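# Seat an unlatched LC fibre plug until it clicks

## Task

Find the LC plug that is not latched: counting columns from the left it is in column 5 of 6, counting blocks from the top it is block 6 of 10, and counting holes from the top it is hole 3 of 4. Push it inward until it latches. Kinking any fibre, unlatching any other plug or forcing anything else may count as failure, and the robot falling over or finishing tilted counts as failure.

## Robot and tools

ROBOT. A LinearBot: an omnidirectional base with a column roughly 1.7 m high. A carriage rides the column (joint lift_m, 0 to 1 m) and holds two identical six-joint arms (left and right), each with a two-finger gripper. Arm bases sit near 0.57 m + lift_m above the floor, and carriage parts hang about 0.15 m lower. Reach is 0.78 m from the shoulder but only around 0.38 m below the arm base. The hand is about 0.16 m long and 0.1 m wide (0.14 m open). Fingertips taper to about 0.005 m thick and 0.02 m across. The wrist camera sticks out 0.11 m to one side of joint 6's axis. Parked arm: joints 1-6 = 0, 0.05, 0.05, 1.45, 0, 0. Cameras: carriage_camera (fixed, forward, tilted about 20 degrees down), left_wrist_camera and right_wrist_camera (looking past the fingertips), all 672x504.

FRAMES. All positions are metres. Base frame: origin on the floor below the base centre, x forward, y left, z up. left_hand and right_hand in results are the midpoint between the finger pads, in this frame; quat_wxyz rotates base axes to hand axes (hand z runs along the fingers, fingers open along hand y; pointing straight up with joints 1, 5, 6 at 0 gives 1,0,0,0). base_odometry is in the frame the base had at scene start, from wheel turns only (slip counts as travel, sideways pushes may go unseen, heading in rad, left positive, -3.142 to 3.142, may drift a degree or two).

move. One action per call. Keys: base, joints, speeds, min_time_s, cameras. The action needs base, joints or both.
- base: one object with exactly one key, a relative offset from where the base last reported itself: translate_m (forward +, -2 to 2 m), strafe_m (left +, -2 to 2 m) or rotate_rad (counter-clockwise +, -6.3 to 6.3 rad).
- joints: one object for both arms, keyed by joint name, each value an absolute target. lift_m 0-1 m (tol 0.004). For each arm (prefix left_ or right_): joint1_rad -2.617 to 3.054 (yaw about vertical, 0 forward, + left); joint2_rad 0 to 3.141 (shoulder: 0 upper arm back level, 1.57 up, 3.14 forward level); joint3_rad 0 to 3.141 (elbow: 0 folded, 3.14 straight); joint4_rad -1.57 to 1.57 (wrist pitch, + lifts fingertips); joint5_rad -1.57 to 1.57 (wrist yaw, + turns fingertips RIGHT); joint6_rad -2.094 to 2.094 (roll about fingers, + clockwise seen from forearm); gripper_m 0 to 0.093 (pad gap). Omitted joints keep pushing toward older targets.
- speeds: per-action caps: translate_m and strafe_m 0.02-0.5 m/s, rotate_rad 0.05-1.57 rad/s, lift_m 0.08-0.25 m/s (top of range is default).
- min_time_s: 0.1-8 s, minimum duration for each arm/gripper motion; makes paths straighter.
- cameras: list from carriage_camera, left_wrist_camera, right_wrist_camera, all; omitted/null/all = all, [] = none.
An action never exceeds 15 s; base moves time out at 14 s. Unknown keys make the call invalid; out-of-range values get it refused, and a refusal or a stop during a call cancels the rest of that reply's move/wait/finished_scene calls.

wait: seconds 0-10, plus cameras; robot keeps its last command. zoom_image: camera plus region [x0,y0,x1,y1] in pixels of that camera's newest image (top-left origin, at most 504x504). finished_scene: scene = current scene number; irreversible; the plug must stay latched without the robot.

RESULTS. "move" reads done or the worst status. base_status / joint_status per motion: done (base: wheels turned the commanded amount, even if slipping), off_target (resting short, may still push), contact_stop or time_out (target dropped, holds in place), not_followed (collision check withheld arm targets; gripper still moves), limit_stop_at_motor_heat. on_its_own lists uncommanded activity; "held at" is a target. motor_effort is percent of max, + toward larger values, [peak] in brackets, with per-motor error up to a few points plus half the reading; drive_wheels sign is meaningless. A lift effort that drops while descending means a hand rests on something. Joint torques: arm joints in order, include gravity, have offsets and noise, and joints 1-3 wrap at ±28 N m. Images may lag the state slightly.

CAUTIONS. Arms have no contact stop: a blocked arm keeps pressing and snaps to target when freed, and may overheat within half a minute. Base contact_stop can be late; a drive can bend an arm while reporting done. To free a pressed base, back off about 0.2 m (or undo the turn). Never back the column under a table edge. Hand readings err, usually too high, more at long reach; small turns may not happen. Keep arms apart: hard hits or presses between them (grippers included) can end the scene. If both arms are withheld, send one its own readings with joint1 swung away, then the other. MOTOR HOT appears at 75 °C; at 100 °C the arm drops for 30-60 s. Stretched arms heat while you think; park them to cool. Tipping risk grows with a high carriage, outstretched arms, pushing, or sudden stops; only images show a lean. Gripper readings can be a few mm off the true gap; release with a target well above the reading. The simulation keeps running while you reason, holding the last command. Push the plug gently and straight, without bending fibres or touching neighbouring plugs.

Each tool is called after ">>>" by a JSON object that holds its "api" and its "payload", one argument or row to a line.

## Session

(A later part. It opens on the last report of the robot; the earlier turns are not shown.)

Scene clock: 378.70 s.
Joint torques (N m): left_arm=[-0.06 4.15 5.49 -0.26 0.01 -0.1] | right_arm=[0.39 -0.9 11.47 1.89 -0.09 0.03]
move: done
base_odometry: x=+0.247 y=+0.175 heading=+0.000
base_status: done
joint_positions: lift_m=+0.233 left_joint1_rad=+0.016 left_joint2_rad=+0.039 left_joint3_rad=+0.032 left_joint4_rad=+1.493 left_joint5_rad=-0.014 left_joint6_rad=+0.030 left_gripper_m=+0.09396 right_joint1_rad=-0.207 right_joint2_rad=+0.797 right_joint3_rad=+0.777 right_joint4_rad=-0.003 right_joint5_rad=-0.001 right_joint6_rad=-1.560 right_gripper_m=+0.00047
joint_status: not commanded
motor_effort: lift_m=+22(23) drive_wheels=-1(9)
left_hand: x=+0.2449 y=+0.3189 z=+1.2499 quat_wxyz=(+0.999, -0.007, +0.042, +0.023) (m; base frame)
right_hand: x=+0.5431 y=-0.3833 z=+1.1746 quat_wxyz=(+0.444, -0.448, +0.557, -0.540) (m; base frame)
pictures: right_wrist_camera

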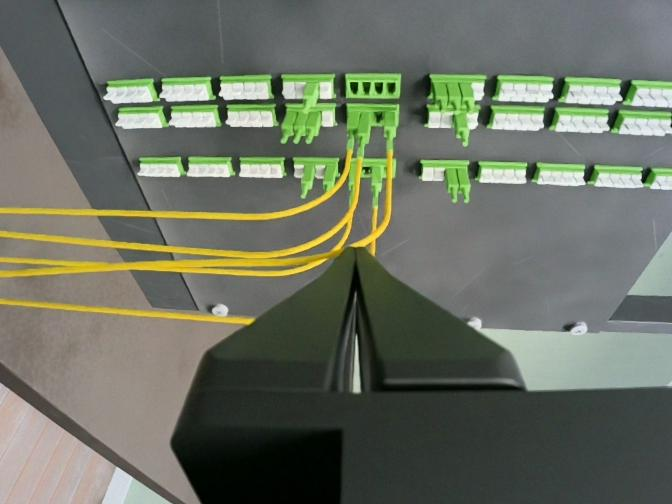

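>>> {"api": "move", "payload": {
  "base": {"strafe_m": 0.085},
  "joints": {"right_joint1_rad":-0.44},
  "min_time_s": 2,
  "speeds": {"strafe_m": 0.1},
  "cameras": []
}}

>>> {"api": "move", "payload": {
  "base": {"translate_m": 0.055},
  "speeds": {"translate_m": 0.05},
  "cameras": ["right_wrist_camera"]
}}

>>> {"api": "zoom_image", "payload": {
  "camera": "right_wrist_camera",
  "region": [290, 110, 430, 290]
}}

Scene clock: 470.67 s.
Joint torques (N m): left_arm=[-0.08 4.19 5.45 -0.25 -0.01 -0.11] | right_arm=[-0.72 -0.92 11.48 1.89 -0.09 0.04]
move: done
base_odometry: x=+0.246 y=+0.260 heading=+0.000
base_status: done
joint_positions: lift_m=+0.233 left_joint1_rad=+0.016 left_joint2_rad=+0.039 left_joint3_rad=+0.032 left_joint4_rad=+1.493 left_joint5_rad=-0.014 left_joint6_rad=+0.030 left_gripper_m=+0.09396 right_joint1_rad=-0.434 right_joint2_rad=+0.797 right_joint3_rad=+0.777 right_joint4_rad=-0.003 right_joint5_rad=-0.001 right_joint6_rad=-1.561 right_gripper_m=+0.00047
joint_status: all done
motor_effort: lift_m=+22(23) drive_wheels=-3(7)
left_hand: x=+0.2449 y=+0.3189 z=+1.2499 quat_wxyz=(+0.999, -0.007, +0.042, +0.023) (m; base frame)
right_hand: x=+0.5198 y=-0.4537 z=+1.1746 quat_wxyz=(+0.380, -0.382, +0.604, -0.587) (m; base frame)
pictures: none
No camera images: "cameras" was empty.

Scene clock: 472.27 s.
Joint torques (N m): left_arm=[-0.03 4.15 5.42 -0.26 -0.03 -0.1] | right_arm=[-0.75 -0.92 11.48 1.89 -0.08 0.04]
move: done
base_odometry: x=+0.301 y=+0.260 heading=+0.000
base_status: done
joint_positions: lift_m=+0.233 left_joint1_rad=+0.016 left_joint2_rad=+0.039 left_joint3_rad=+0.032 left_joint4_rad=+1.493 left_joint5_rad=-0.014 left_joint6_rad=+0.030 left_gripper_m=+0.09396 right_joint1_rad=-0.434 right_joint2_rad=+0.797 right_joint3_rad=+0.777 right_joint4_rad=-0.003 right_joint5_rad=-0.001 right_joint6_rad=-1.561 right_gripper_m=+0.00047
joint_status: not commanded
motor_effort: lift_m=+22(23) drive_wheels=-2(7)
left_hand: x=+0.2449 y=+0.3189 z=+1.2499 quat_wxyz=(+0.999, -0.007, +0.042, +0.023) (m; base frame)
right_hand: x=+0.5198 y=-0.4537 z=+1.1746 quat_wxyz=(+0.380, -0.382, +0.604, -0.587) (m; base frame)
pictures: right_wrist_camera

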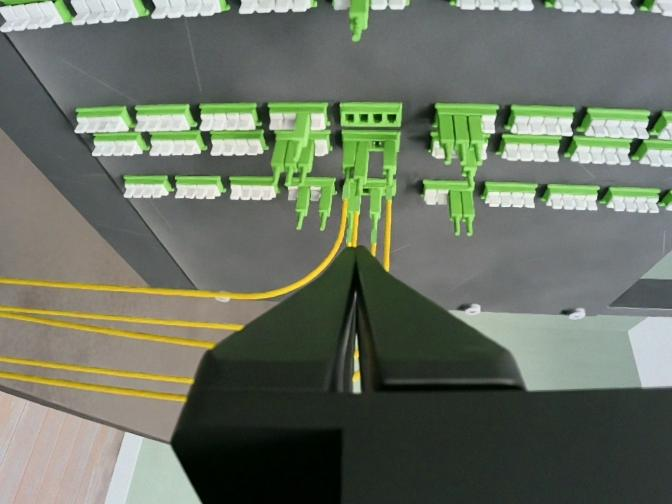

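Scaled by 2.800 from the camera's 672x504 image, which has a finer 960x720 frame.

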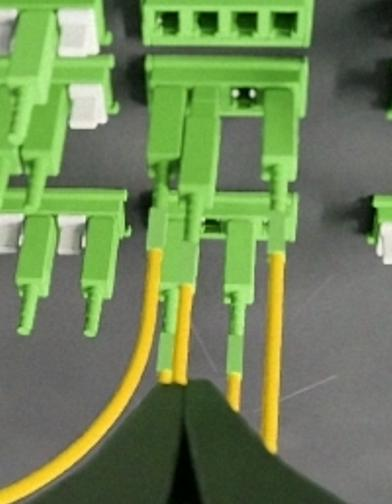

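>>> {"api": "move", "payload": {
  "base": {"translate_m": 0.035},
  "speeds": {"translate_m": 0.05},
  "cameras": ["right_wrist_camera"]
}}

>>> {"api": "zoom_image", "payload": {
  "camera": "right_wrist_camera",
  "region": [300, 160, 420, 280]
}}

Scene clock: 479.70 s.
Joint torques (N m): left_arm=[-0.13 4.25 5.42 -0.28 -0.02 -0.1] | right_arm=[-0.76 -0.91 11.48 1.9 -0.09 0.04]
move: done
base_odometry: x=+0.336 y=+0.260 heading=+0.001
base_status: done
joint_positions: lift_m=+0.233 left_joint1_rad=+0.016 left_joint2_rad=+0.039 left_joint3_rad=+0.032 left_joint4_rad=+1.493 left_joint5_rad=-0.014 left_joint6_rad=+0.030 left_gripper_m=+0.09396 right_joint1_rad=-0.434 right_joint2_rad=+0.797 right_joint3_rad=+0.777 right_joint4_rad=-0.003 right_joint5_rad=-0.001 right_joint6_rad=-1.561 right_gripper_m=+0.00047
joint_status: not commanded
motor_effort: lift_m=+22(23) drive_wheels=-4(10)
left_hand: x=+0.2449 y=+0.3189 z=+1.2499 quat_wxyz=(+0.999, -0.007, +0.042, +0.023) (m; base frame)
right_hand: x=+0.5198 y=-0.4537 z=+1.1746 quat_wxyz=(+0.380, -0.382, +0.604, -0.587) (m; base frame)
pictures: right_wrist_camera

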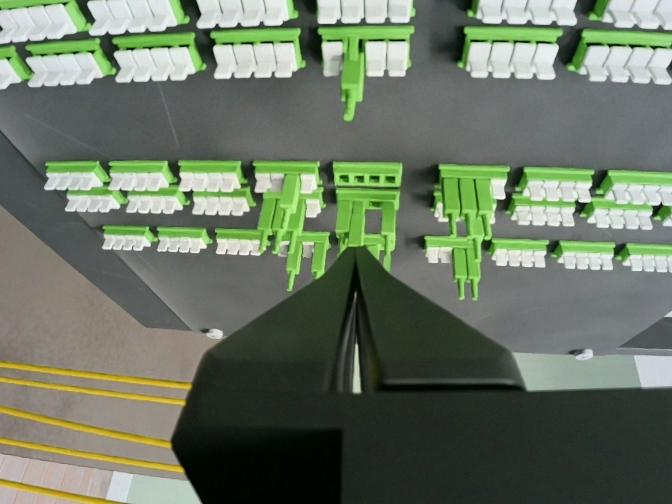

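Scaled by 4.200 from the camera's 672x504 image, which has a finer 960x720 frame.

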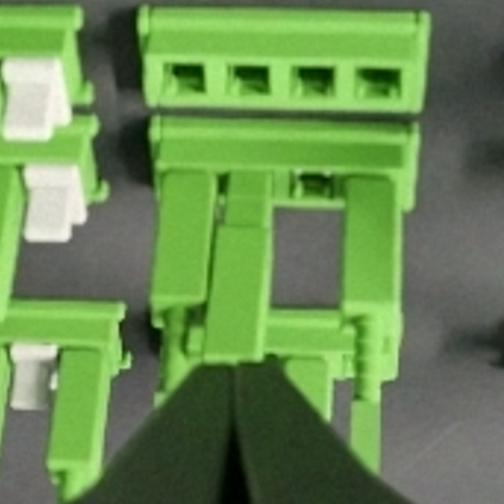

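>>> {"api": "move", "payload": {
  "joints": {"lift_m":0.2355},
  "base": {"strafe_m": -0.007},
  "speeds": {"strafe_m": 0.02},
  "cameras": ["right_wrist_camera"]
}}

>>> {"api": "zoom_image", "payload": {
  "camera": "right_wrist_camera",
  "region": [300, 160, 420, 280]
}}

Scene clock: 494.07 s.
Joint torques (N m): left_arm=[-0.09 4.19 5.48 -0.26 -0.01 -0.13] | right_arm=[-0.75 -0.91 11.47 1.86 -0.08 0.04]
move: done
base_odometry: x=+0.336 y=+0.253 heading=+0.001
base_status: done
joint_positions: lift_m=+0.235 left_joint1_rad=+0.016 left_joint2_rad=+0.039 left_joint3_rad=+0.032 left_joint4_rad=+1.493 left_joint5_rad=-0.014 left_joint6_rad=+0.030 left_gripper_m=+0.09396 right_joint1_rad=-0.434 right_joint2_rad=+0.797 right_joint3_rad=+0.777 right_joint4_rad=+0.001 right_joint5_rad=-0.001 right_joint6_rad=-1.561 right_gripper_m=+0.00047
joint_status: all done
motor_effort: lift_m=+25(29) drive_wheels=-2(5)
left_hand: x=+0.2449 y=+0.3189 z=+1.2521 quat_wxyz=(+0.999, -0.007, +0.042, +0.023) (m; base frame)
right_hand: x=+0.5198 y=-0.4537 z=+1.1777 quat_wxyz=(+0.380, -0.382, +0.603, -0.588) (m; base frame)
pictures: right_wrist_camera

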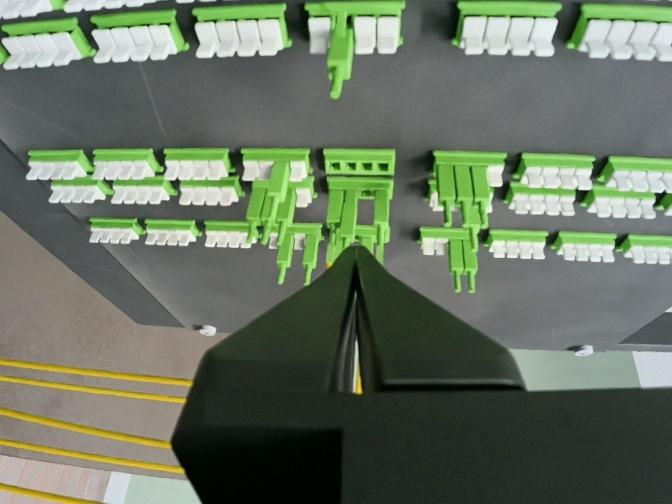

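Scaled by 4.200 from the camera's 672x504 image, which has a finer 960x720 frame.

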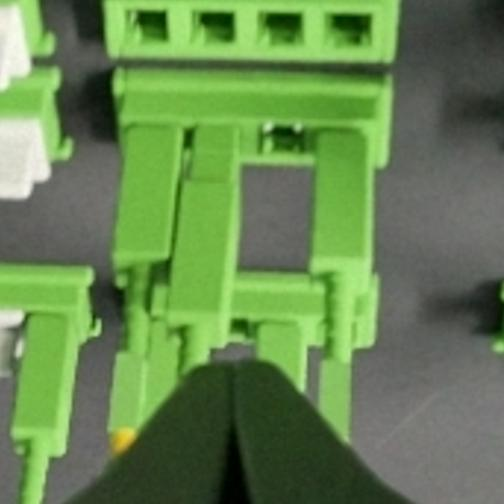

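>>> {"api": "move", "payload": {
  "joints": {"lift_m":0.2338},
  "base": {"translate_m": 0.01},
  "speeds": {"translate_m": 0.02},
  "cameras": ["right_wrist_camera"]
}}

>>> {"api": "zoom_image", "payload": {
  "camera": "right_wrist_camera",
  "region": [310, 180, 410, 280]
}}

Scene clock: 503.03 s.
Joint torques (N m): left_arm=[-0.03 4.15 5.44 -0.25 -0.01 -0.1] | right_arm=[-0.76 -0.94 11.51 1.87 -0.09 0.04]
move: done
base_odometry: x=+0.346 y=+0.253 heading=+0.001
base_status: done
joint_positions: lift_m=+0.234 left_joint1_rad=+0.016 left_joint2_rad=+0.039 left_joint3_rad=+0.032 left_joint4_rad=+1.494 left_joint5_rad=-0.014 left_joint6_rad=+0.030 left_gripper_m=+0.09396 right_joint1_rad=-0.434 right_joint2_rad=+0.797 right_joint3_rad=+0.777 right_joint4_rad=+0.001 right_joint5_rad=-0.001 right_joint6_rad=-1.561 right_gripper_m=+0.00047
joint_status: all done
motor_effort: lift_m=+22(22) drive_wheels=+3(9)
left_hand: x=+0.2448 y=+0.3189 z=+1.2508 quat_wxyz=(+0.999, -0.007, +0.042, +0.023) (m; base frame)
right_hand: x=+0.5198 y=-0.4537 z=+1.1764 quat_wxyz=(+0.380, -0.382, +0.603, -0.588) (m; base frame)
pictures: right_wrist_camera

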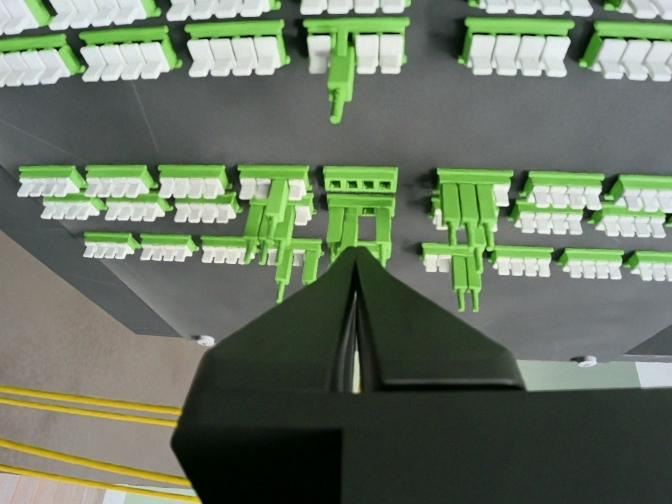

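Scaled by 5.040 from the camera's 672x504 image, which has a finer 960x720 frame.

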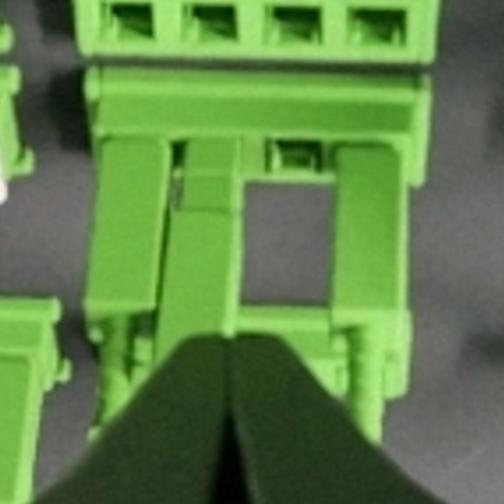

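>>> {"api": "move", "payload": {
  "base": {"strafe_m": -0.004},
  "speeds": {"strafe_m": 0.02},
  "cameras": ["right_wrist_camera"]
}}

>>> {"api": "zoom_image", "payload": {
  "camera": "right_wrist_camera",
  "region": [310, 180, 410, 280]
}}

Scene clock: 517.27 s.
Joint torques (N m): left_arm=[-0.06 4.07 5.45 -0.25 0.01 -0.13] | right_arm=[-0.75 -0.92 11.49 1.86 -0.07 0.04]
move: done
base_odometry: x=+0.346 y=+0.249 heading=+0.001
base_status: done
joint_positions: lift_m=+0.234 left_joint1_rad=+0.016 left_joint2_rad=+0.039 left_joint3_rad=+0.032 left_joint4_rad=+1.494 left_joint5_rad=-0.014 left_joint6_rad=+0.030 left_gripper_m=+0.09396 right_joint1_rad=-0.434 right_joint2_rad=+0.797 right_joint3_rad=+0.777 right_joint4_rad=+0.001 right_joint5_rad=-0.001 right_joint6_rad=-1.561 right_gripper_m=+0.00047
joint_status: not commanded
motor_effort: lift_m=+22(22) drive_wheels=+1(5)
left_hand: x=+0.2448 y=+0.3189 z=+1.2508 quat_wxyz=(+0.999, -0.007, +0.042, +0.023) (m; base frame)
right_hand: x=+0.5198 y=-0.4537 z=+1.1764 quat_wxyz=(+0.380, -0.382, +0.603, -0.588) (m; base frame)
pictures: right_wrist_camera

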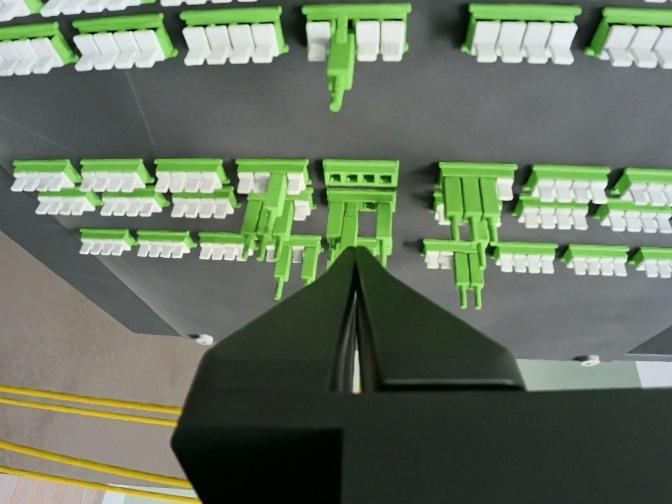

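Scaled by 5.040 from the camera's 672x504 image, which has a finer 960x720 frame.

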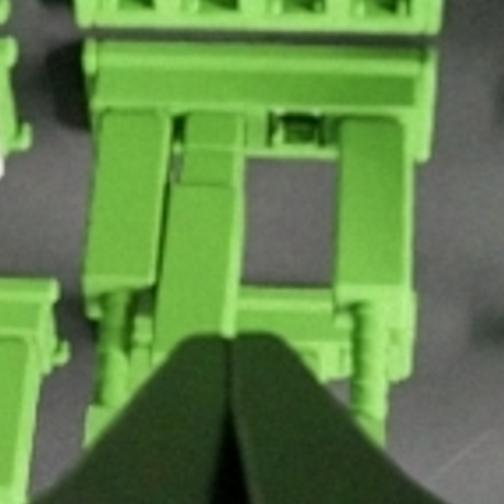

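>>> {"api": "move", "payload": {
  "base": {"translate_m": 0.006},
  "speeds": {"translate_m": 0.02},
  "cameras": ["right_wrist_camera"]
}}

>>> {"api": "zoom_image", "payload": {
  "camera": "right_wrist_camera",
  "region": [310, 180, 410, 280]
}}

Scene clock: 523.27 s.
Joint torques (N m): left_arm=[-0.1 4.11 5.45 -0.27 0.01 -0.13] | right_arm=[-0.75 -0.91 11.47 1.85 -0.08 0.04]
move: done
base_odometry: x=+0.352 y=+0.249 heading=+0.001
base_status: done
joint_positions: lift_m=+0.234 left_joint1_rad=+0.016 left_joint2_rad=+0.039 left_joint3_rad=+0.032 left_joint4_rad=+1.493 left_joint5_rad=-0.014 left_joint6_rad=+0.030 left_gripper_m=+0.09396 right_joint1_rad=-0.434 right_joint2_rad=+0.797 right_joint3_rad=+0.777 right_joint4_rad=+0.001 right_joint5_rad=-0.001 right_joint6_rad=-1.561 right_gripper_m=+0.00047
joint_status: not commanded
motor_effort: lift_m=+21(22) drive_wheels=-2(8)
left_hand: x=+0.2449 y=+0.3189 z=+1.2508 quat_wxyz=(+0.999, -0.007, +0.042, +0.023) (m; base frame)
right_hand: x=+0.5198 y=-0.4537 z=+1.1764 quat_wxyz=(+0.380, -0.382, +0.603, -0.588) (m; base frame)
pictures: right_wrist_camera

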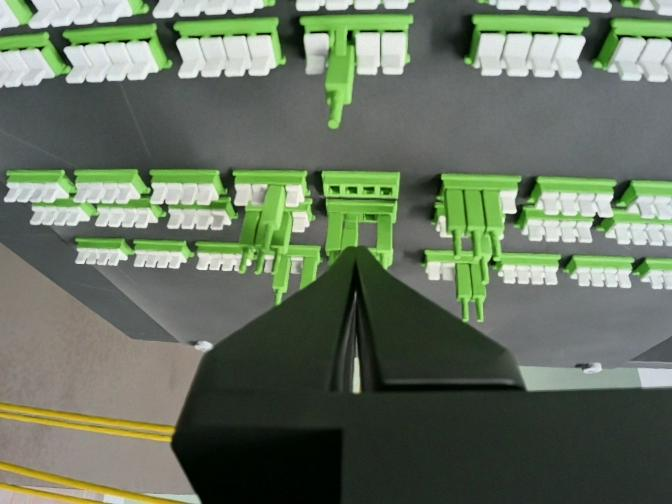

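Scaled by 5.040 from the camera's 672x504 image, which has a finer 960x720 frame.

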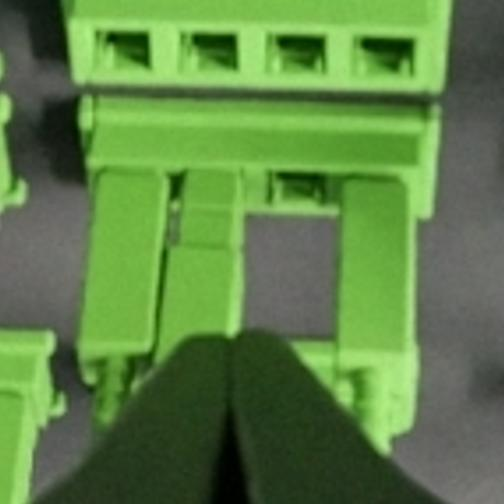

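>>> {"api": "move", "payload": {
  "base": {"translate_m": 0.006},
  "speeds": {"translate_m": 0.02},
  "cameras": ["right_wrist_camera"]
}}

>>> {"api": "zoom_image", "payload": {
  "camera": "right_wrist_camera",
  "region": [310, 180, 410, 280]
}}

Scene clock: 532.87 s.
Joint torques (N m): left_arm=[-0.03 4.21 5.42 -0.26 0 -0.11] | right_arm=[-0.75 -0.88 11.45 1.86 -0.08 0.04]
move: done
base_odometry: x=+0.358 y=+0.249 heading=+0.000
base_status: done
joint_positions: lift_m=+0.234 left_joint1_rad=+0.016 left_joint2_rad=+0.039 left_joint3_rad=+0.032 left_joint4_rad=+1.493 left_joint5_rad=-0.014 left_joint6_rad=+0.030 left_gripper_m=+0.09396 right_joint1_rad=-0.434 right_joint2_rad=+0.797 right_joint3_rad=+0.777 right_joint4_rad=+0.001 right_joint5_rad=-0.001 right_joint6_rad=-1.561 right_gripper_m=+0.00047
joint_status: not commanded
motor_effort: lift_m=+22(22) drive_wheels=-2(7)
left_hand: x=+0.2449 y=+0.3189 z=+1.2508 quat_wxyz=(+0.999, -0.007, +0.042, +0.023) (m; base frame)
right_hand: x=+0.5198 y=-0.4537 z=+1.1764 quat_wxyz=(+0.380, -0.382, +0.603, -0.588) (m; base frame)
pictures: right_wrist_camera

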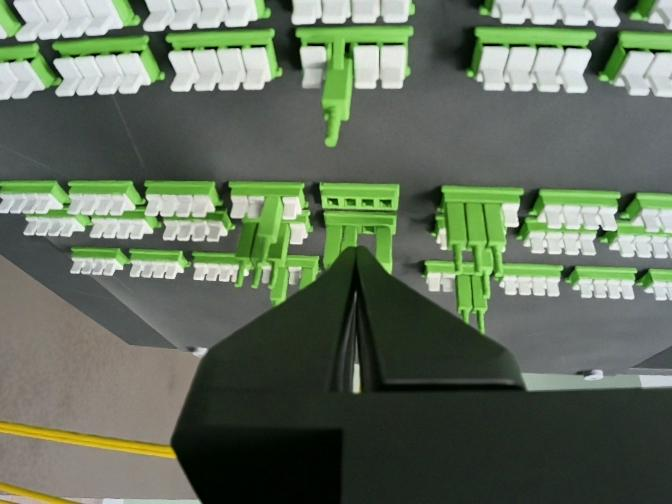

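Scaled by 5.040 from the camera's 672x504 image, which has a finer 960x720 frame.

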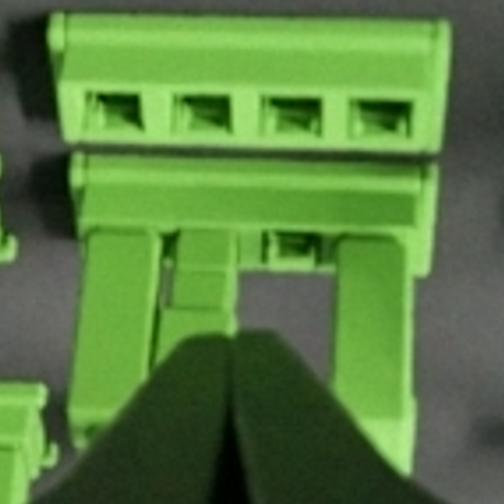

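>>> {"api": "move", "payload": {
  "base": {"translate_m": -0.014},
  "speeds": {"translate_m": 0.05},
  "cameras": []
}}

>>> {"api": "move", "payload": {
  "base": {"strafe_m": -0.004},
  "speeds": {"strafe_m": 0.02},
  "cameras": ["right_wrist_camera"]
}}

>>> {"api": "zoom_image", "payload": {
  "camera": "right_wrist_camera",
  "region": [310, 160, 410, 260]
}}

>>> {"api": "move", "payload": {
  "base": {"translate_m": 0.007},
  "speeds": {"translate_m": 0.02},
  "cameras": ["right_wrist_camera"]
}}

>>> {"api": "zoom_image", "payload": {
  "camera": "right_wrist_camera",
  "region": [310, 180, 410, 280]
}}

Scene clock: 552.73 s.
Joint torques (N m): left_arm=[-0.03 4.22 5.48 -0.29 -0.01 -0.1] | right_arm=[-0.75 -0.92 11.47 1.86 -0.09 0.04]
move: done
base_odometry: x=+0.344 y=+0.249 heading=+0.000
base_status: done
joint_positions: lift_m=+0.234 left_joint1_rad=+0.016 left_joint2_rad=+0.039 left_joint3_rad=+0.032 left_joint4_rad=+1.493 left_joint5_rad=-0.014 left_joint6_rad=+0.030 left_gripper_m=+0.09396 right_joint1_rad=-0.434 right_joint2_rad=+0.797 right_joint3_rad=+0.777 right_joint4_rad=+0.001 right_joint5_rad=-0.001 right_joint6_rad=-1.561 right_gripper_m=+0.00047
joint_status: not commanded
motor_effort: lift_m=+22(22) drive_wheels=+0(11)
left_hand: x=+0.2450 y=+0.3189 z=+1.2507 quat_wxyz=(+0.999, -0.007, +0.043, +0.023) (m; base frame)
right_hand: x=+0.5198 y=-0.4537 z=+1.1764 quat_wxyz=(+0.380, -0.382, +0.603, -0.588) (m; base frame)
pictures: none
No camera images: "cameras" was empty.

Scene clock: 553.33 s.
Joint torques (N m): left_arm=[-0.06 4.19 5.46 -0.24 0 -0.11] | right_arm=[-0.75 -0.92 11.47 1.86 -0.09 0.04]
move: done
base_odometry: x=+0.345 y=+0.245 heading=+0.001
base_status: done
joint_positions: lift_m=+0.234 left_joint1_rad=+0.016 left_joint2_rad=+0.039 left_joint3_rad=+0.032 left_joint4_rad=+1.493 left_joint5_rad=-0.014 left_joint6_rad=+0.030 left_gripper_m=+0.09396 right_joint1_rad=-0.434 right_joint2_rad=+0.797 right_joint3_rad=+0.777 right_joint4_rad=+0.001 right_joint5_rad=-0.001 right_joint6_rad=-1.561 right_gripper_m=+0.00047
joint_status: not commanded
motor_effort: lift_m=+22(22) drive_wheels=-3(8)
left_hand: x=+0.2450 y=+0.3189 z=+1.2507 quat_wxyz=(+0.999, -0.007, +0.043, +0.023) (m; base frame)
right_hand: x=+0.5198 y=-0.4537 z=+1.1764 quat_wxyz=(+0.380, -0.382, +0.603, -0.588) (m; base frame)
pictures: right_wrist_camera

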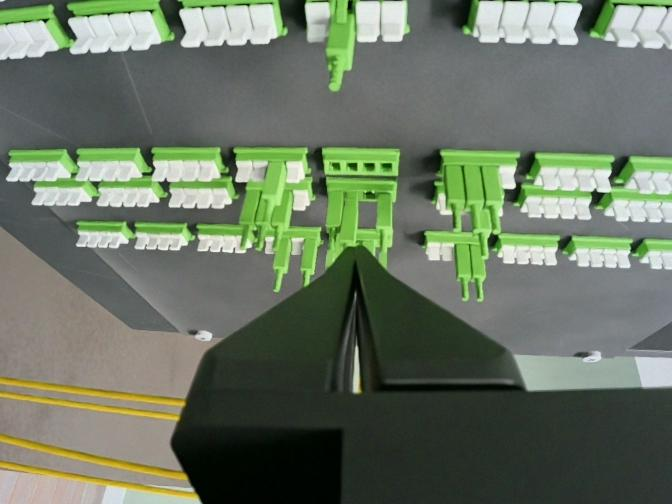

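Scaled by 5.040 from the camera's 672x504 image, which has a finer 960x720 frame.

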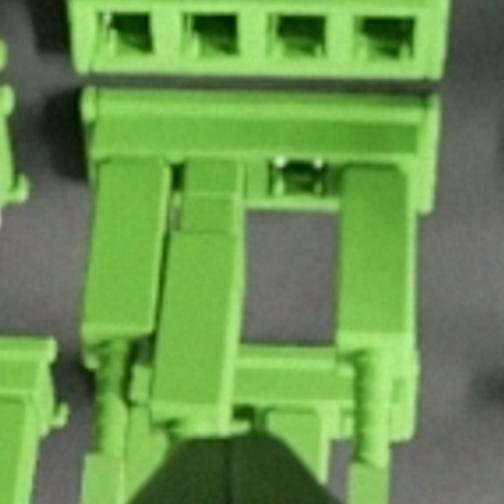

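Scene clock: 554.20 s.
Joint torques (N m): left_arm=[-0.06 4.19 5.55 -0.28 0.01 -0.11] | right_arm=[-0.75 -0.91 11.48 1.86 -0.09 0.04]
move: done
base_odometry: x=+0.351 y=+0.245 heading=+0.000
base_status: done
joint_positions: lift_m=+0.234 left_joint1_rad=+0.016 left_joint2_rad=+0.039 left_joint3_rad=+0.032 left_joint4_rad=+1.493 left_joint5_rad=-0.014 left_joint6_rad=+0.030 left_gripper_m=+0.09396 right_joint1_rad=-0.434 right_joint2_rad=+0.797 right_joint3_rad=+0.777 right_joint4_rad=+0.001 right_joint5_rad=-0.001 right_joint6_rad=-1.561 right_gripper_m=+0.00047
joint_status: not commanded
motor_effort: lift_m=+22(22) drive_wheels=-4(7)
left_hand: x=+0.2450 y=+0.3189 z=+1.2507 quat_wxyz=(+0.999, -0.007, +0.043, +0.023) (m; base frame)
right_hand: x=+0.5198 y=-0.4537 z=+1.1764 quat_wxyz=(+0.380, -0.382, +0.603, -0.588) (m; base frame)
pictures: right_wrist_camera

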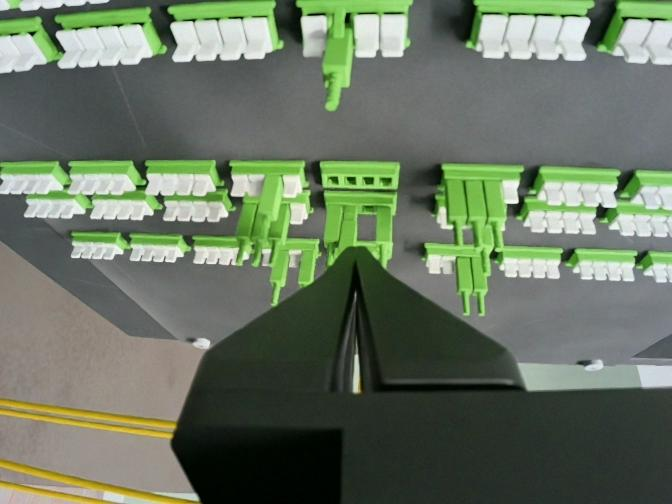

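Scaled by 5.040 from the camera's 672x504 image, which has a finer 960x720 frame.

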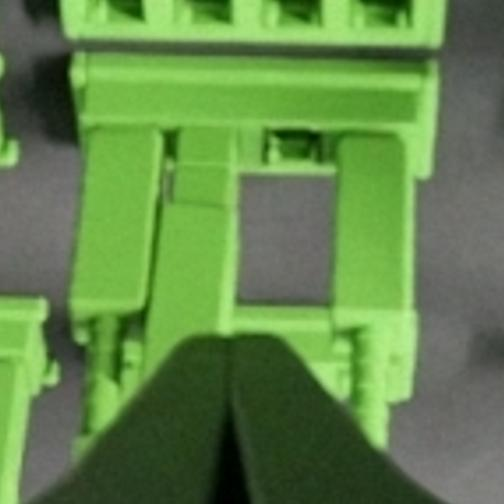

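>>> {"api": "move", "payload": {
  "base": {"translate_m": 0.006},
  "speeds": {"translate_m": 0.02},
  "cameras": ["right_wrist_camera"]
}}

>>> {"api": "zoom_image", "payload": {
  "camera": "right_wrist_camera",
  "region": [310, 180, 410, 280]
}}

>>> {"api": "move", "payload": {
  "base": {"translate_m": 0.004},
  "speeds": {"translate_m": 0.02},
  "cameras": ["right_wrist_camera"]
}}

>>> {"api": "zoom_image", "payload": {
  "camera": "right_wrist_camera",
  "region": [310, 180, 410, 280]
}}

Scene clock: 571.07 s.
Joint torques (N m): left_arm=[-0.1 4.23 5.46 -0.24 0.01 -0.14] | right_arm=[-0.75 -0.96 11.49 1.85 -0.09 0.04]
move: done
base_odometry: x=+0.357 y=+0.245 heading=+0.000
base_status: done
joint_positions: lift_m=+0.234 left_joint1_rad=+0.016 left_joint2_rad=+0.039 left_joint3_rad=+0.032 left_joint4_rad=+1.493 left_joint5_rad=-0.014 left_joint6_rad=+0.030 left_gripper_m=+0.09396 right_joint1_rad=-0.434 right_joint2_rad=+0.797 right_joint3_rad=+0.777 right_joint4_rad=+0.001 right_joint5_rad=-0.001 right_joint6_rad=-1.561 right_gripper_m=+0.00047
joint_status: not commanded
motor_effort: lift_m=+22(22) drive_wheels=-2(6)
left_hand: x=+0.2450 y=+0.3189 z=+1.2507 quat_wxyz=(+0.999, -0.007, +0.043, +0.023) (m; base frame)
right_hand: x=+0.5198 y=-0.4537 z=+1.1764 quat_wxyz=(+0.380, -0.382, +0.603, -0.588) (m; base frame)
pictures: right_wrist_camera

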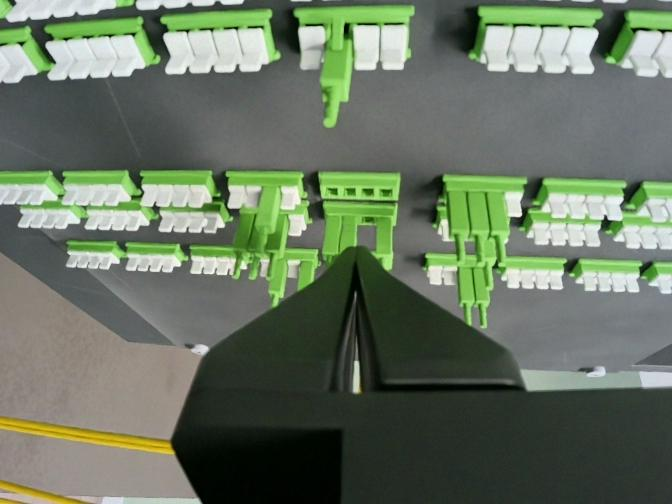

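Scaled by 5.040 from the camera's 672x504 image, which has a finer 960x720 frame.

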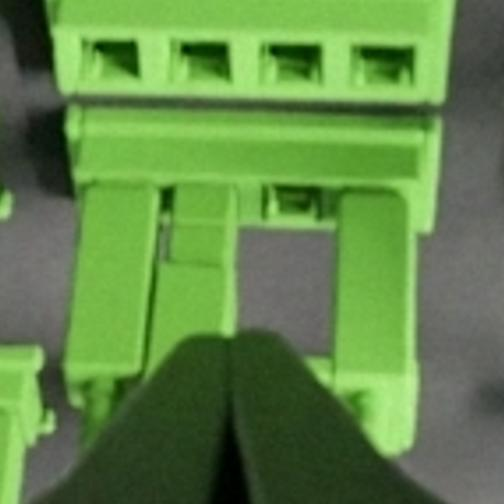

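Scene clock: 571.63 s.
Joint torques (N m): left_arm=[-0.08 4.11 5.49 -0.25 -0.01 -0.11] | right_arm=[-0.76 -0.9 11.49 1.86 -0.09 0.04]
move: done
base_odometry: x=+0.361 y=+0.245 heading=+0.000
base_status: done
joint_positions: lift_m=+0.234 left_joint1_rad=+0.016 left_joint2_rad=+0.039 left_joint3_rad=+0.032 left_joint4_rad=+1.493 left_joint5_rad=-0.014 left_joint6_rad=+0.030 left_gripper_m=+0.09396 right_joint1_rad=-0.434 right_joint2_rad=+0.797 right_joint3_rad=+0.777 right_joint4_rad=+0.001 right_joint5_rad=-0.001 right_joint6_rad=-1.561 right_gripper_m=+0.00047
joint_status: not commanded
motor_effort: lift_m=+22(23) drive_wheels=-4(6)
left_hand: x=+0.2450 y=+0.3189 z=+1.2507 quat_wxyz=(+0.999, -0.007, +0.043, +0.023) (m; base frame)
right_hand: x=+0.5198 y=-0.4537 z=+1.1764 quat_wxyz=(+0.380, -0.382, +0.603, -0.588) (m; base frame)
pictures: right_wrist_camera

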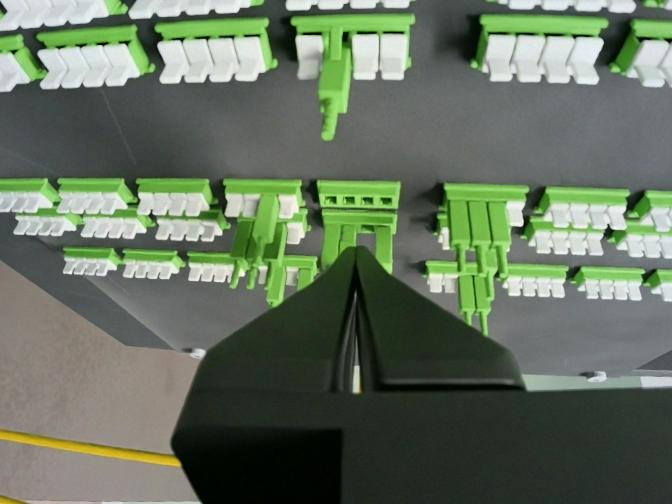

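Scaled by 5.040 from the camera's 672x504 image, which has a finer 960x720 frame.

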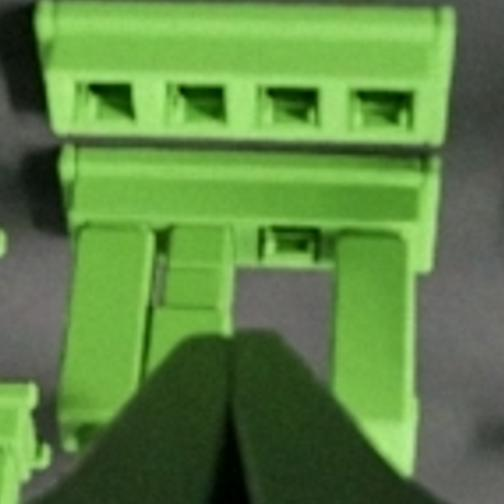

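>>> {"api": "move", "payload": {
  "base": {"translate_m": -0.10},
  "speeds": {"translate_m": 0.1},
  "cameras": []
}}

>>> {"api": "move", "payload": {
  "joints": {"right_joint6_rad":1.57},
  "min_time_s": 2,
  "cameras": ["right_wrist_camera"]
}}

>>> {"api": "move", "payload": {
  "base": {"translate_m": 0.08},
  "speeds": {"translate_m": 0.1},
  "cameras": ["carriage_camera", "right_wrist_camera"]
}}

>>> {"api": "zoom_image", "payload": {
  "camera": "right_wrist_camera",
  "region": [290, 150, 410, 270]
}}

Scene clock: 595.90 s.
Joint torques (N m): left_arm=[-0.08 4.18 5.33 -0.23 -0.01 -0.11] | right_arm=[-0.75 -0.92 11.47 1.86 -0.09 0.04]
move: done
base_odometry: x=+0.261 y=+0.245 heading=+0.000
base_status: done
joint_positions: lift_m=+0.234 left_joint1_rad=+0.016 left_joint2_rad=+0.039 left_joint3_rad=+0.032 left_joint4_rad=+1.493 left_joint5_rad=-0.014 left_joint6_rad=+0.030 left_gripper_m=+0.09396 right_joint1_rad=-0.434 right_joint2_rad=+0.797 right_joint3_rad=+0.777 right_joint4_rad=+0.001 right_joint5_rad=-0.001 right_joint6_rad=-1.561 right_gripper_m=+0.00047
joint_status: not commanded
motor_effort: lift_m=+22(22) drive_wheels=+1(10)
left_hand: x=+0.2450 y=+0.3189 z=+1.2507 quat_wxyz=(+0.999, -0.007, +0.043, +0.023) (m; base frame)
right_hand: x=+0.5198 y=-0.4537 z=+1.1764 quat_wxyz=(+0.380, -0.382, +0.603, -0.588) (m; base frame)
pictures: none
No camera images: "cameras" was empty.

Scene clock: 598.47 s.
Joint torques (N m): left_arm=[-0.01 4.12 5.45 -0.25 -0.01 -0.13] | right_arm=[-0.76 -0.91 11.49 1.86 -0.08 0.05]
move: done
base_odometry: x=+0.261 y=+0.245 heading=+0.000
base_status: not commanded
joint_positions: lift_m=+0.234 left_joint1_rad=+0.016 left_joint2_rad=+0.039 left_joint3_rad=+0.032 left_joint4_rad=+1.493 left_joint5_rad=-0.014 left_joint6_rad=+0.030 left_gripper_m=+0.09396 right_joint1_rad=-0.434 right_joint2_rad=+0.797 right_joint3_rad=+0.777 right_joint4_rad=+0.001 right_joint5_rad=-0.001 right_joint6_rad=+1.558 right_gripper_m=+0.00047
joint_status: all done
motor_effort: lift_m=+22(23) drive_wheels=-2(6)
left_hand: x=+0.2450 y=+0.3189 z=+1.2507 quat_wxyz=(+0.999, -0.007, +0.043, +0.023) (m; base frame)
right_hand: x=+0.5198 y=-0.4537 z=+1.1764 quat_wxyz=(+0.592, +0.599, +0.388, +0.373) (m; base frame)
pictures: right_wrist_camera

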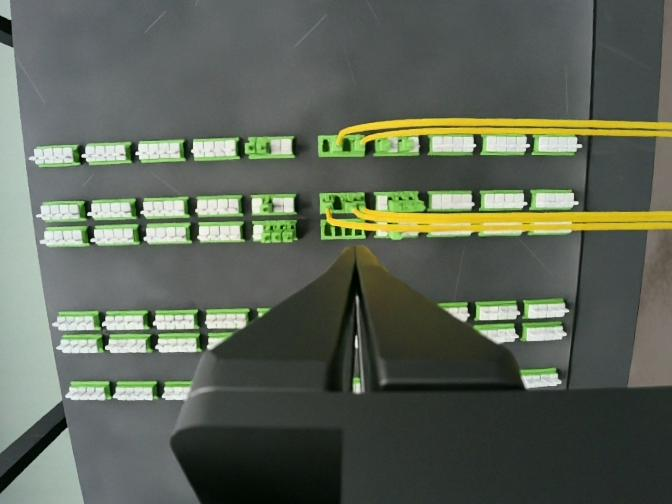

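Scene clock: 599.97 s.
Joint torques (N m): left_arm=[-0.01 4.15 5.49 -0.25 -0.01 -0.12] | right_arm=[-0.75 -0.91 11.49 1.85 -0.08 0.07]
move: done
base_odometry: x=+0.341 y=+0.245 heading=+0.000
base_status: done
joint_positions: lift_m=+0.234 left_joint1_rad=+0.016 left_joint2_rad=+0.039 left_joint3_rad=+0.032 left_joint4_rad=+1.493 left_joint5_rad=-0.014 left_joint6_rad=+0.030 left_gripper_m=+0.09396 right_joint1_rad=-0.434 right_joint2_rad=+0.797 right_joint3_rad=+0.777 right_joint4_rad=+0.001 right_joint5_rad=-0.001 right_joint6_rad=+1.560 right_gripper_m=+0.00047
joint_status: not commanded
motor_effort: lift_m=+21(22) drive_wheels=-4(9)
left_hand: x=+0.2450 y=+0.3189 z=+1.2507 quat_wxyz=(+0.999, -0.007, +0.043, +0.023) (m; base frame)
right_hand: x=+0.5198 y=-0.4537 z=+1.1764 quat_wxyz=(+0.592, +0.599, +0.388, +0.374) (m; base frame)
pictures: carriage_camera, right_wrist_camera

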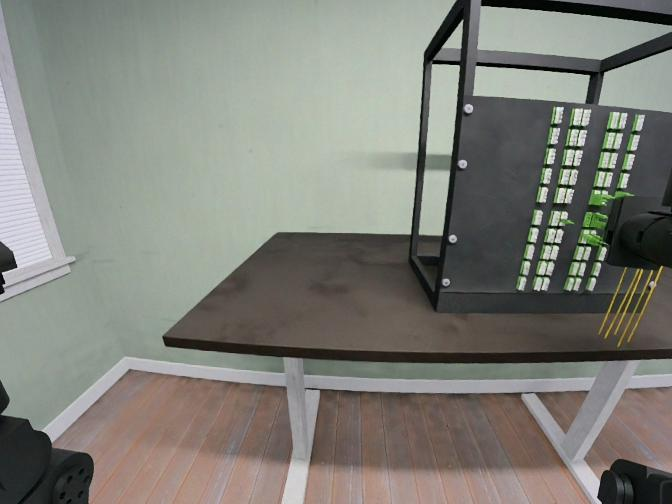

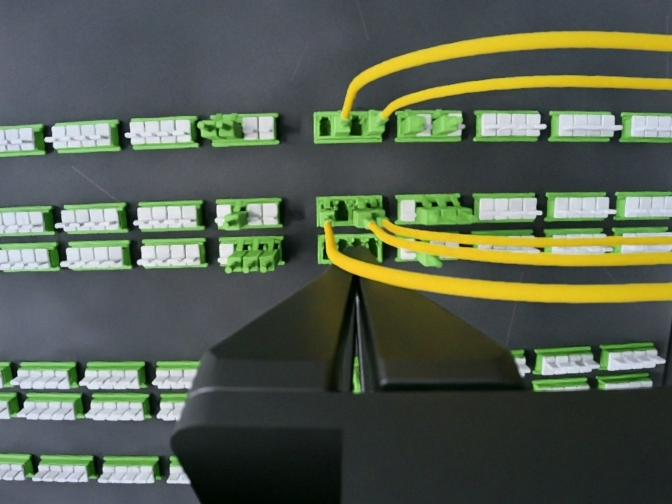

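Scaled by 4.200 from the camera's 672x504 image, which has a finer 960x720 frame.

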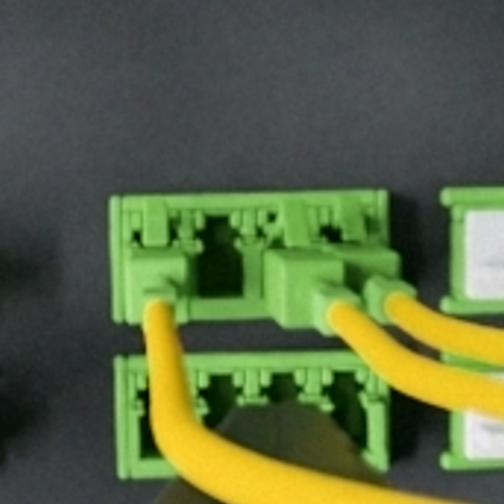

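>>> {"api": "move", "payload": {
  "base": {"strafe_m": -0.006},
  "speeds": {"strafe_m": 0.02},
  "cameras": ["right_wrist_camera"]
}}

>>> {"api": "zoom_image", "payload": {
  "camera": "right_wrist_camera",
  "region": [290, 150, 410, 270]
}}

Scene clock: 618.83 s.
Joint torques (N m): left_arm=[-0.06 4.15 5.45 -0.23 -0.02 -0.11] | right_arm=[-0.75 -0.94 11.47 1.86 -0.08 0.07]
move: done
base_odometry: x=+0.341 y=+0.239 heading=+0.000
base_status: done
joint_positions: lift_m=+0.234 left_joint1_rad=+0.016 left_joint2_rad=+0.039 left_joint3_rad=+0.032 left_joint4_rad=+1.493 left_joint5_rad=-0.014 left_joint6_rad=+0.030 left_gripper_m=+0.09396 right_joint1_rad=-0.434 right_joint2_rad=+0.797 right_joint3_rad=+0.777 right_joint4_rad=+0.001 right_joint5_rad=-0.001 right_joint6_rad=+1.560 right_gripper_m=+0.00047
joint_status: not commanded
motor_effort: lift_m=+22(22) drive_wheels=+0(7)
left_hand: x=+0.2450 y=+0.3189 z=+1.2507 quat_wxyz=(+0.999, -0.007, +0.043, +0.023) (m; base frame)
right_hand: x=+0.5198 y=-0.4537 z=+1.1764 quat_wxyz=(+0.592, +0.599, +0.388, +0.374) (m; base frame)
pictures: right_wrist_camera

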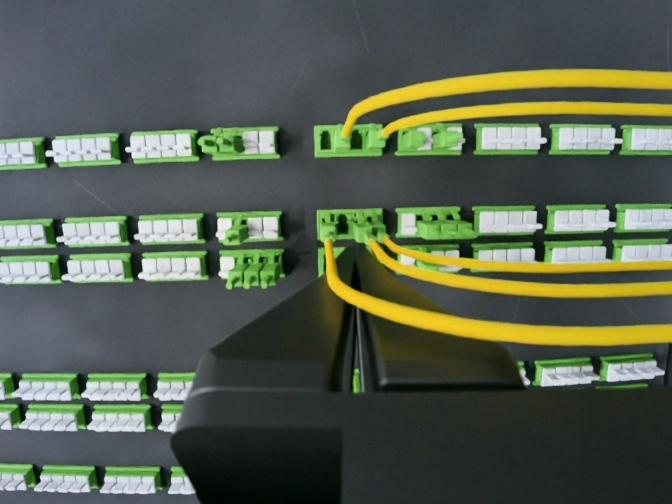

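Scaled by 4.200 from the camera's 672x504 image, which has a finer 960x720 frame.

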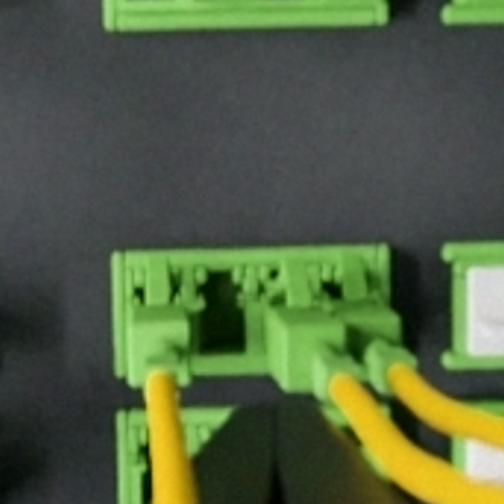

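>>> {"api": "move", "payload": {
  "base": {"strafe_m": -0.0022},
  "joints": {"lift_m":0.2352},
  "speeds": {"strafe_m": 0.02},
  "cameras": []
}}

>>> {"api": "move", "payload": {
  "base": {"translate_m": 0.006},
  "speeds": {"translate_m": 0.02},
  "cameras": ["right_wrist_camera"]
}}

>>> {"api": "zoom_image", "payload": {
  "camera": "right_wrist_camera",
  "region": [290, 170, 410, 290]
}}

Scene clock: 649.30 s.
Joint torques (N m): left_arm=[-0.08 4.14 5.44 -0.24 -0.02 -0.13] | right_arm=[-0.73 -0.95 11.49 1.85 -0.08 0.06]
move: done
base_odometry: x=+0.342 y=+0.237 heading=+0.000
base_status: done
joint_positions: lift_m=+0.235 left_joint1_rad=+0.016 left_joint2_rad=+0.039 left_joint3_rad=+0.032 left_joint4_rad=+1.493 left_joint5_rad=-0.014 left_joint6_rad=+0.030 left_gripper_m=+0.09396 right_joint1_rad=-0.434 right_joint2_rad=+0.797 right_joint3_rad=+0.777 right_joint4_rad=+0.001 right_joint5_rad=-0.001 right_joint6_rad=+1.561 right_gripper_m=+0.00047
joint_status: all done
motor_effort: lift_m=+25(27) drive_wheels=+0(8)
left_hand: x=+0.2450 y=+0.3189 z=+1.2518 quat_wxyz=(+0.999, -0.007, +0.043, +0.023) (m; base frame)
right_hand: x=+0.5198 y=-0.4537 z=+1.1774 quat_wxyz=(+0.592, +0.599, +0.388, +0.374) (m; base frame)
pictures: none
No camera images: "cameras" was empty.

Scene clock: 650.00 s.
Joint torques (N m): left_arm=[-0.14 4.14 5.55 -0.27 0 -0.12] | right_arm=[-0.73 -0.9 11.47 1.85 -0.06 0.06]
move: done
base_odometry: x=+0.347 y=+0.237 heading=+0.000
base_status: done
joint_positions: lift_m=+0.235 left_joint1_rad=+0.016 left_joint2_rad=+0.039 left_joint3_rad=+0.032 left_joint4_rad=+1.493 left_joint5_rad=-0.014 left_joint6_rad=+0.030 left_gripper_m=+0.09396 right_joint1_rad=-0.434 right_joint2_rad=+0.797 right_joint3_rad=+0.777 right_joint4_rad=+0.001 right_joint5_rad=-0.001 right_joint6_rad=+1.561 right_gripper_m=+0.00047
joint_status: not commanded
motor_effort: lift_m=+25(25) drive_wheels=-1(6)
left_hand: x=+0.2450 y=+0.3189 z=+1.2518 quat_wxyz=(+0.999, -0.007, +0.043, +0.023) (m; base frame)
right_hand: x=+0.5198 y=-0.4537 z=+1.1774 quat_wxyz=(+0.592, +0.599, +0.388, +0.374) (m; base frame)
pictures: right_wrist_camera

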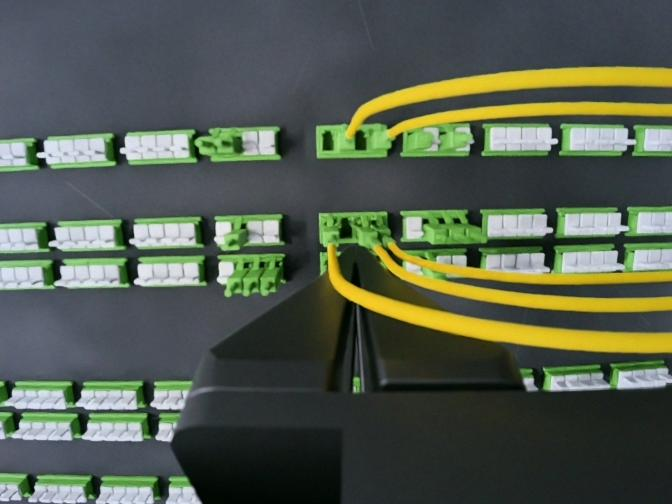

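Scaled by 4.200 from the camera's 672x504 image, which has a finer 960x720 frame.

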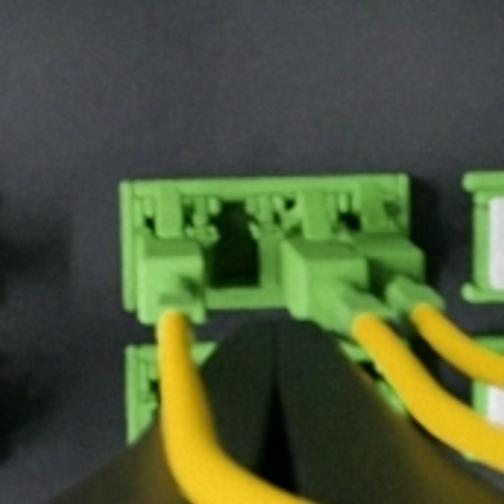

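>>> {"api": "move", "payload": {
  "joints": {"lift_m":0.2342},
  "cameras": []
}}

>>> {"api": "move", "payload": {
  "base": {"translate_m": 0.004},
  "speeds": {"translate_m": 0.02},
  "cameras": ["right_wrist_camera"]
}}

>>> {"api": "zoom_image", "payload": {
  "camera": "right_wrist_camera",
  "region": [310, 190, 400, 280]
}}

Scene clock: 662.73 s.
Joint torques (N m): left_arm=[-0.13 4.21 5.42 -0.26 0 -0.13] | right_arm=[-0.75 -0.92 11.48 1.86 -0.08 0.06]
move: done
base_odometry: x=+0.347 y=+0.237 heading=+0.000
base_status: not commanded
joint_positions: lift_m=+0.234 left_joint1_rad=+0.016 left_joint2_rad=+0.039 left_joint3_rad=+0.032 left_joint4_rad=+1.493 left_joint5_rad=-0.014 left_joint6_rad=+0.030 left_gripper_m=+0.09396 right_joint1_rad=-0.434 right_joint2_rad=+0.797 right_joint3_rad=+0.777 right_joint4_rad=+0.001 right_joint5_rad=-0.001 right_joint6_rad=+1.561 right_gripper_m=+0.00047
joint_status: all done
motor_effort: lift_m=+22(23) drive_wheels=-1(4)
left_hand: x=+0.2450 y=+0.3189 z=+1.2511 quat_wxyz=(+0.999, -0.007, +0.043, +0.023) (m; base frame)
right_hand: x=+0.5198 y=-0.4537 z=+1.1767 quat_wxyz=(+0.592, +0.599, +0.388, +0.374) (m; base frame)
pictures: none
No camera images: "cameras" was empty.

Scene clock: 663.30 s.
Joint torques (N m): left_arm=[-0.08 4.15 5.39 -0.28 -0.01 -0.09] | right_arm=[-0.75 -0.85 11.47 1.86 -0.08 0.06]
move: done
base_odometry: x=+0.351 y=+0.237 heading=+0.000
base_status: done
joint_positions: lift_m=+0.234 left_joint1_rad=+0.016 left_joint2_rad=+0.039 left_joint3_rad=+0.032 left_joint4_rad=+1.493 left_joint5_rad=-0.014 left_joint6_rad=+0.030 left_gripper_m=+0.09396 right_joint1_rad=-0.434 right_joint2_rad=+0.797 right_joint3_rad=+0.777 right_joint4_rad=+0.001 right_joint5_rad=-0.001 right_joint6_rad=+1.561 right_gripper_m=+0.00047
joint_status: not commanded
motor_effort: lift_m=+22(23) drive_wheels=-4(5)
left_hand: x=+0.2450 y=+0.3189 z=+1.2511 quat_wxyz=(+0.999, -0.007, +0.043, +0.023) (m; base frame)
right_hand: x=+0.5198 y=-0.4537 z=+1.1767 quat_wxyz=(+0.592, +0.599, +0.388, +0.374) (m; base frame)
pictures: right_wrist_camera

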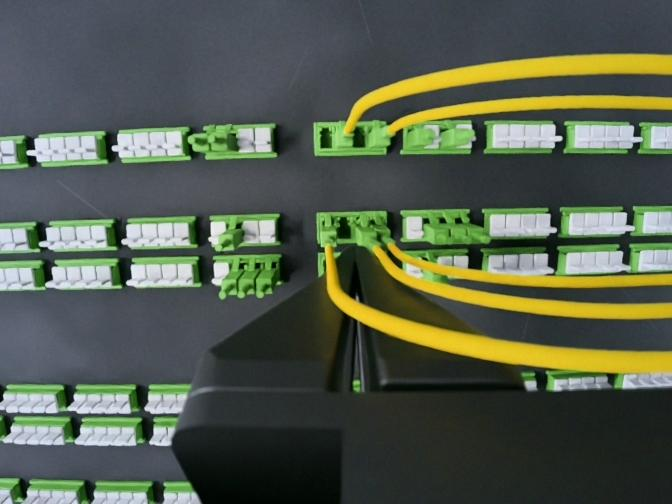

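Scaled by 5.600 from the camera's 672x504 image, which has a finer 960x720 frame.

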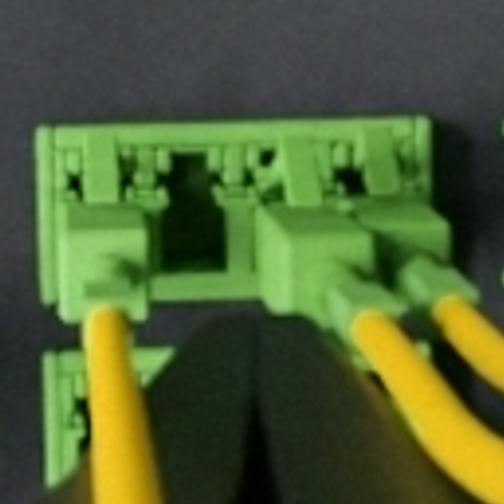

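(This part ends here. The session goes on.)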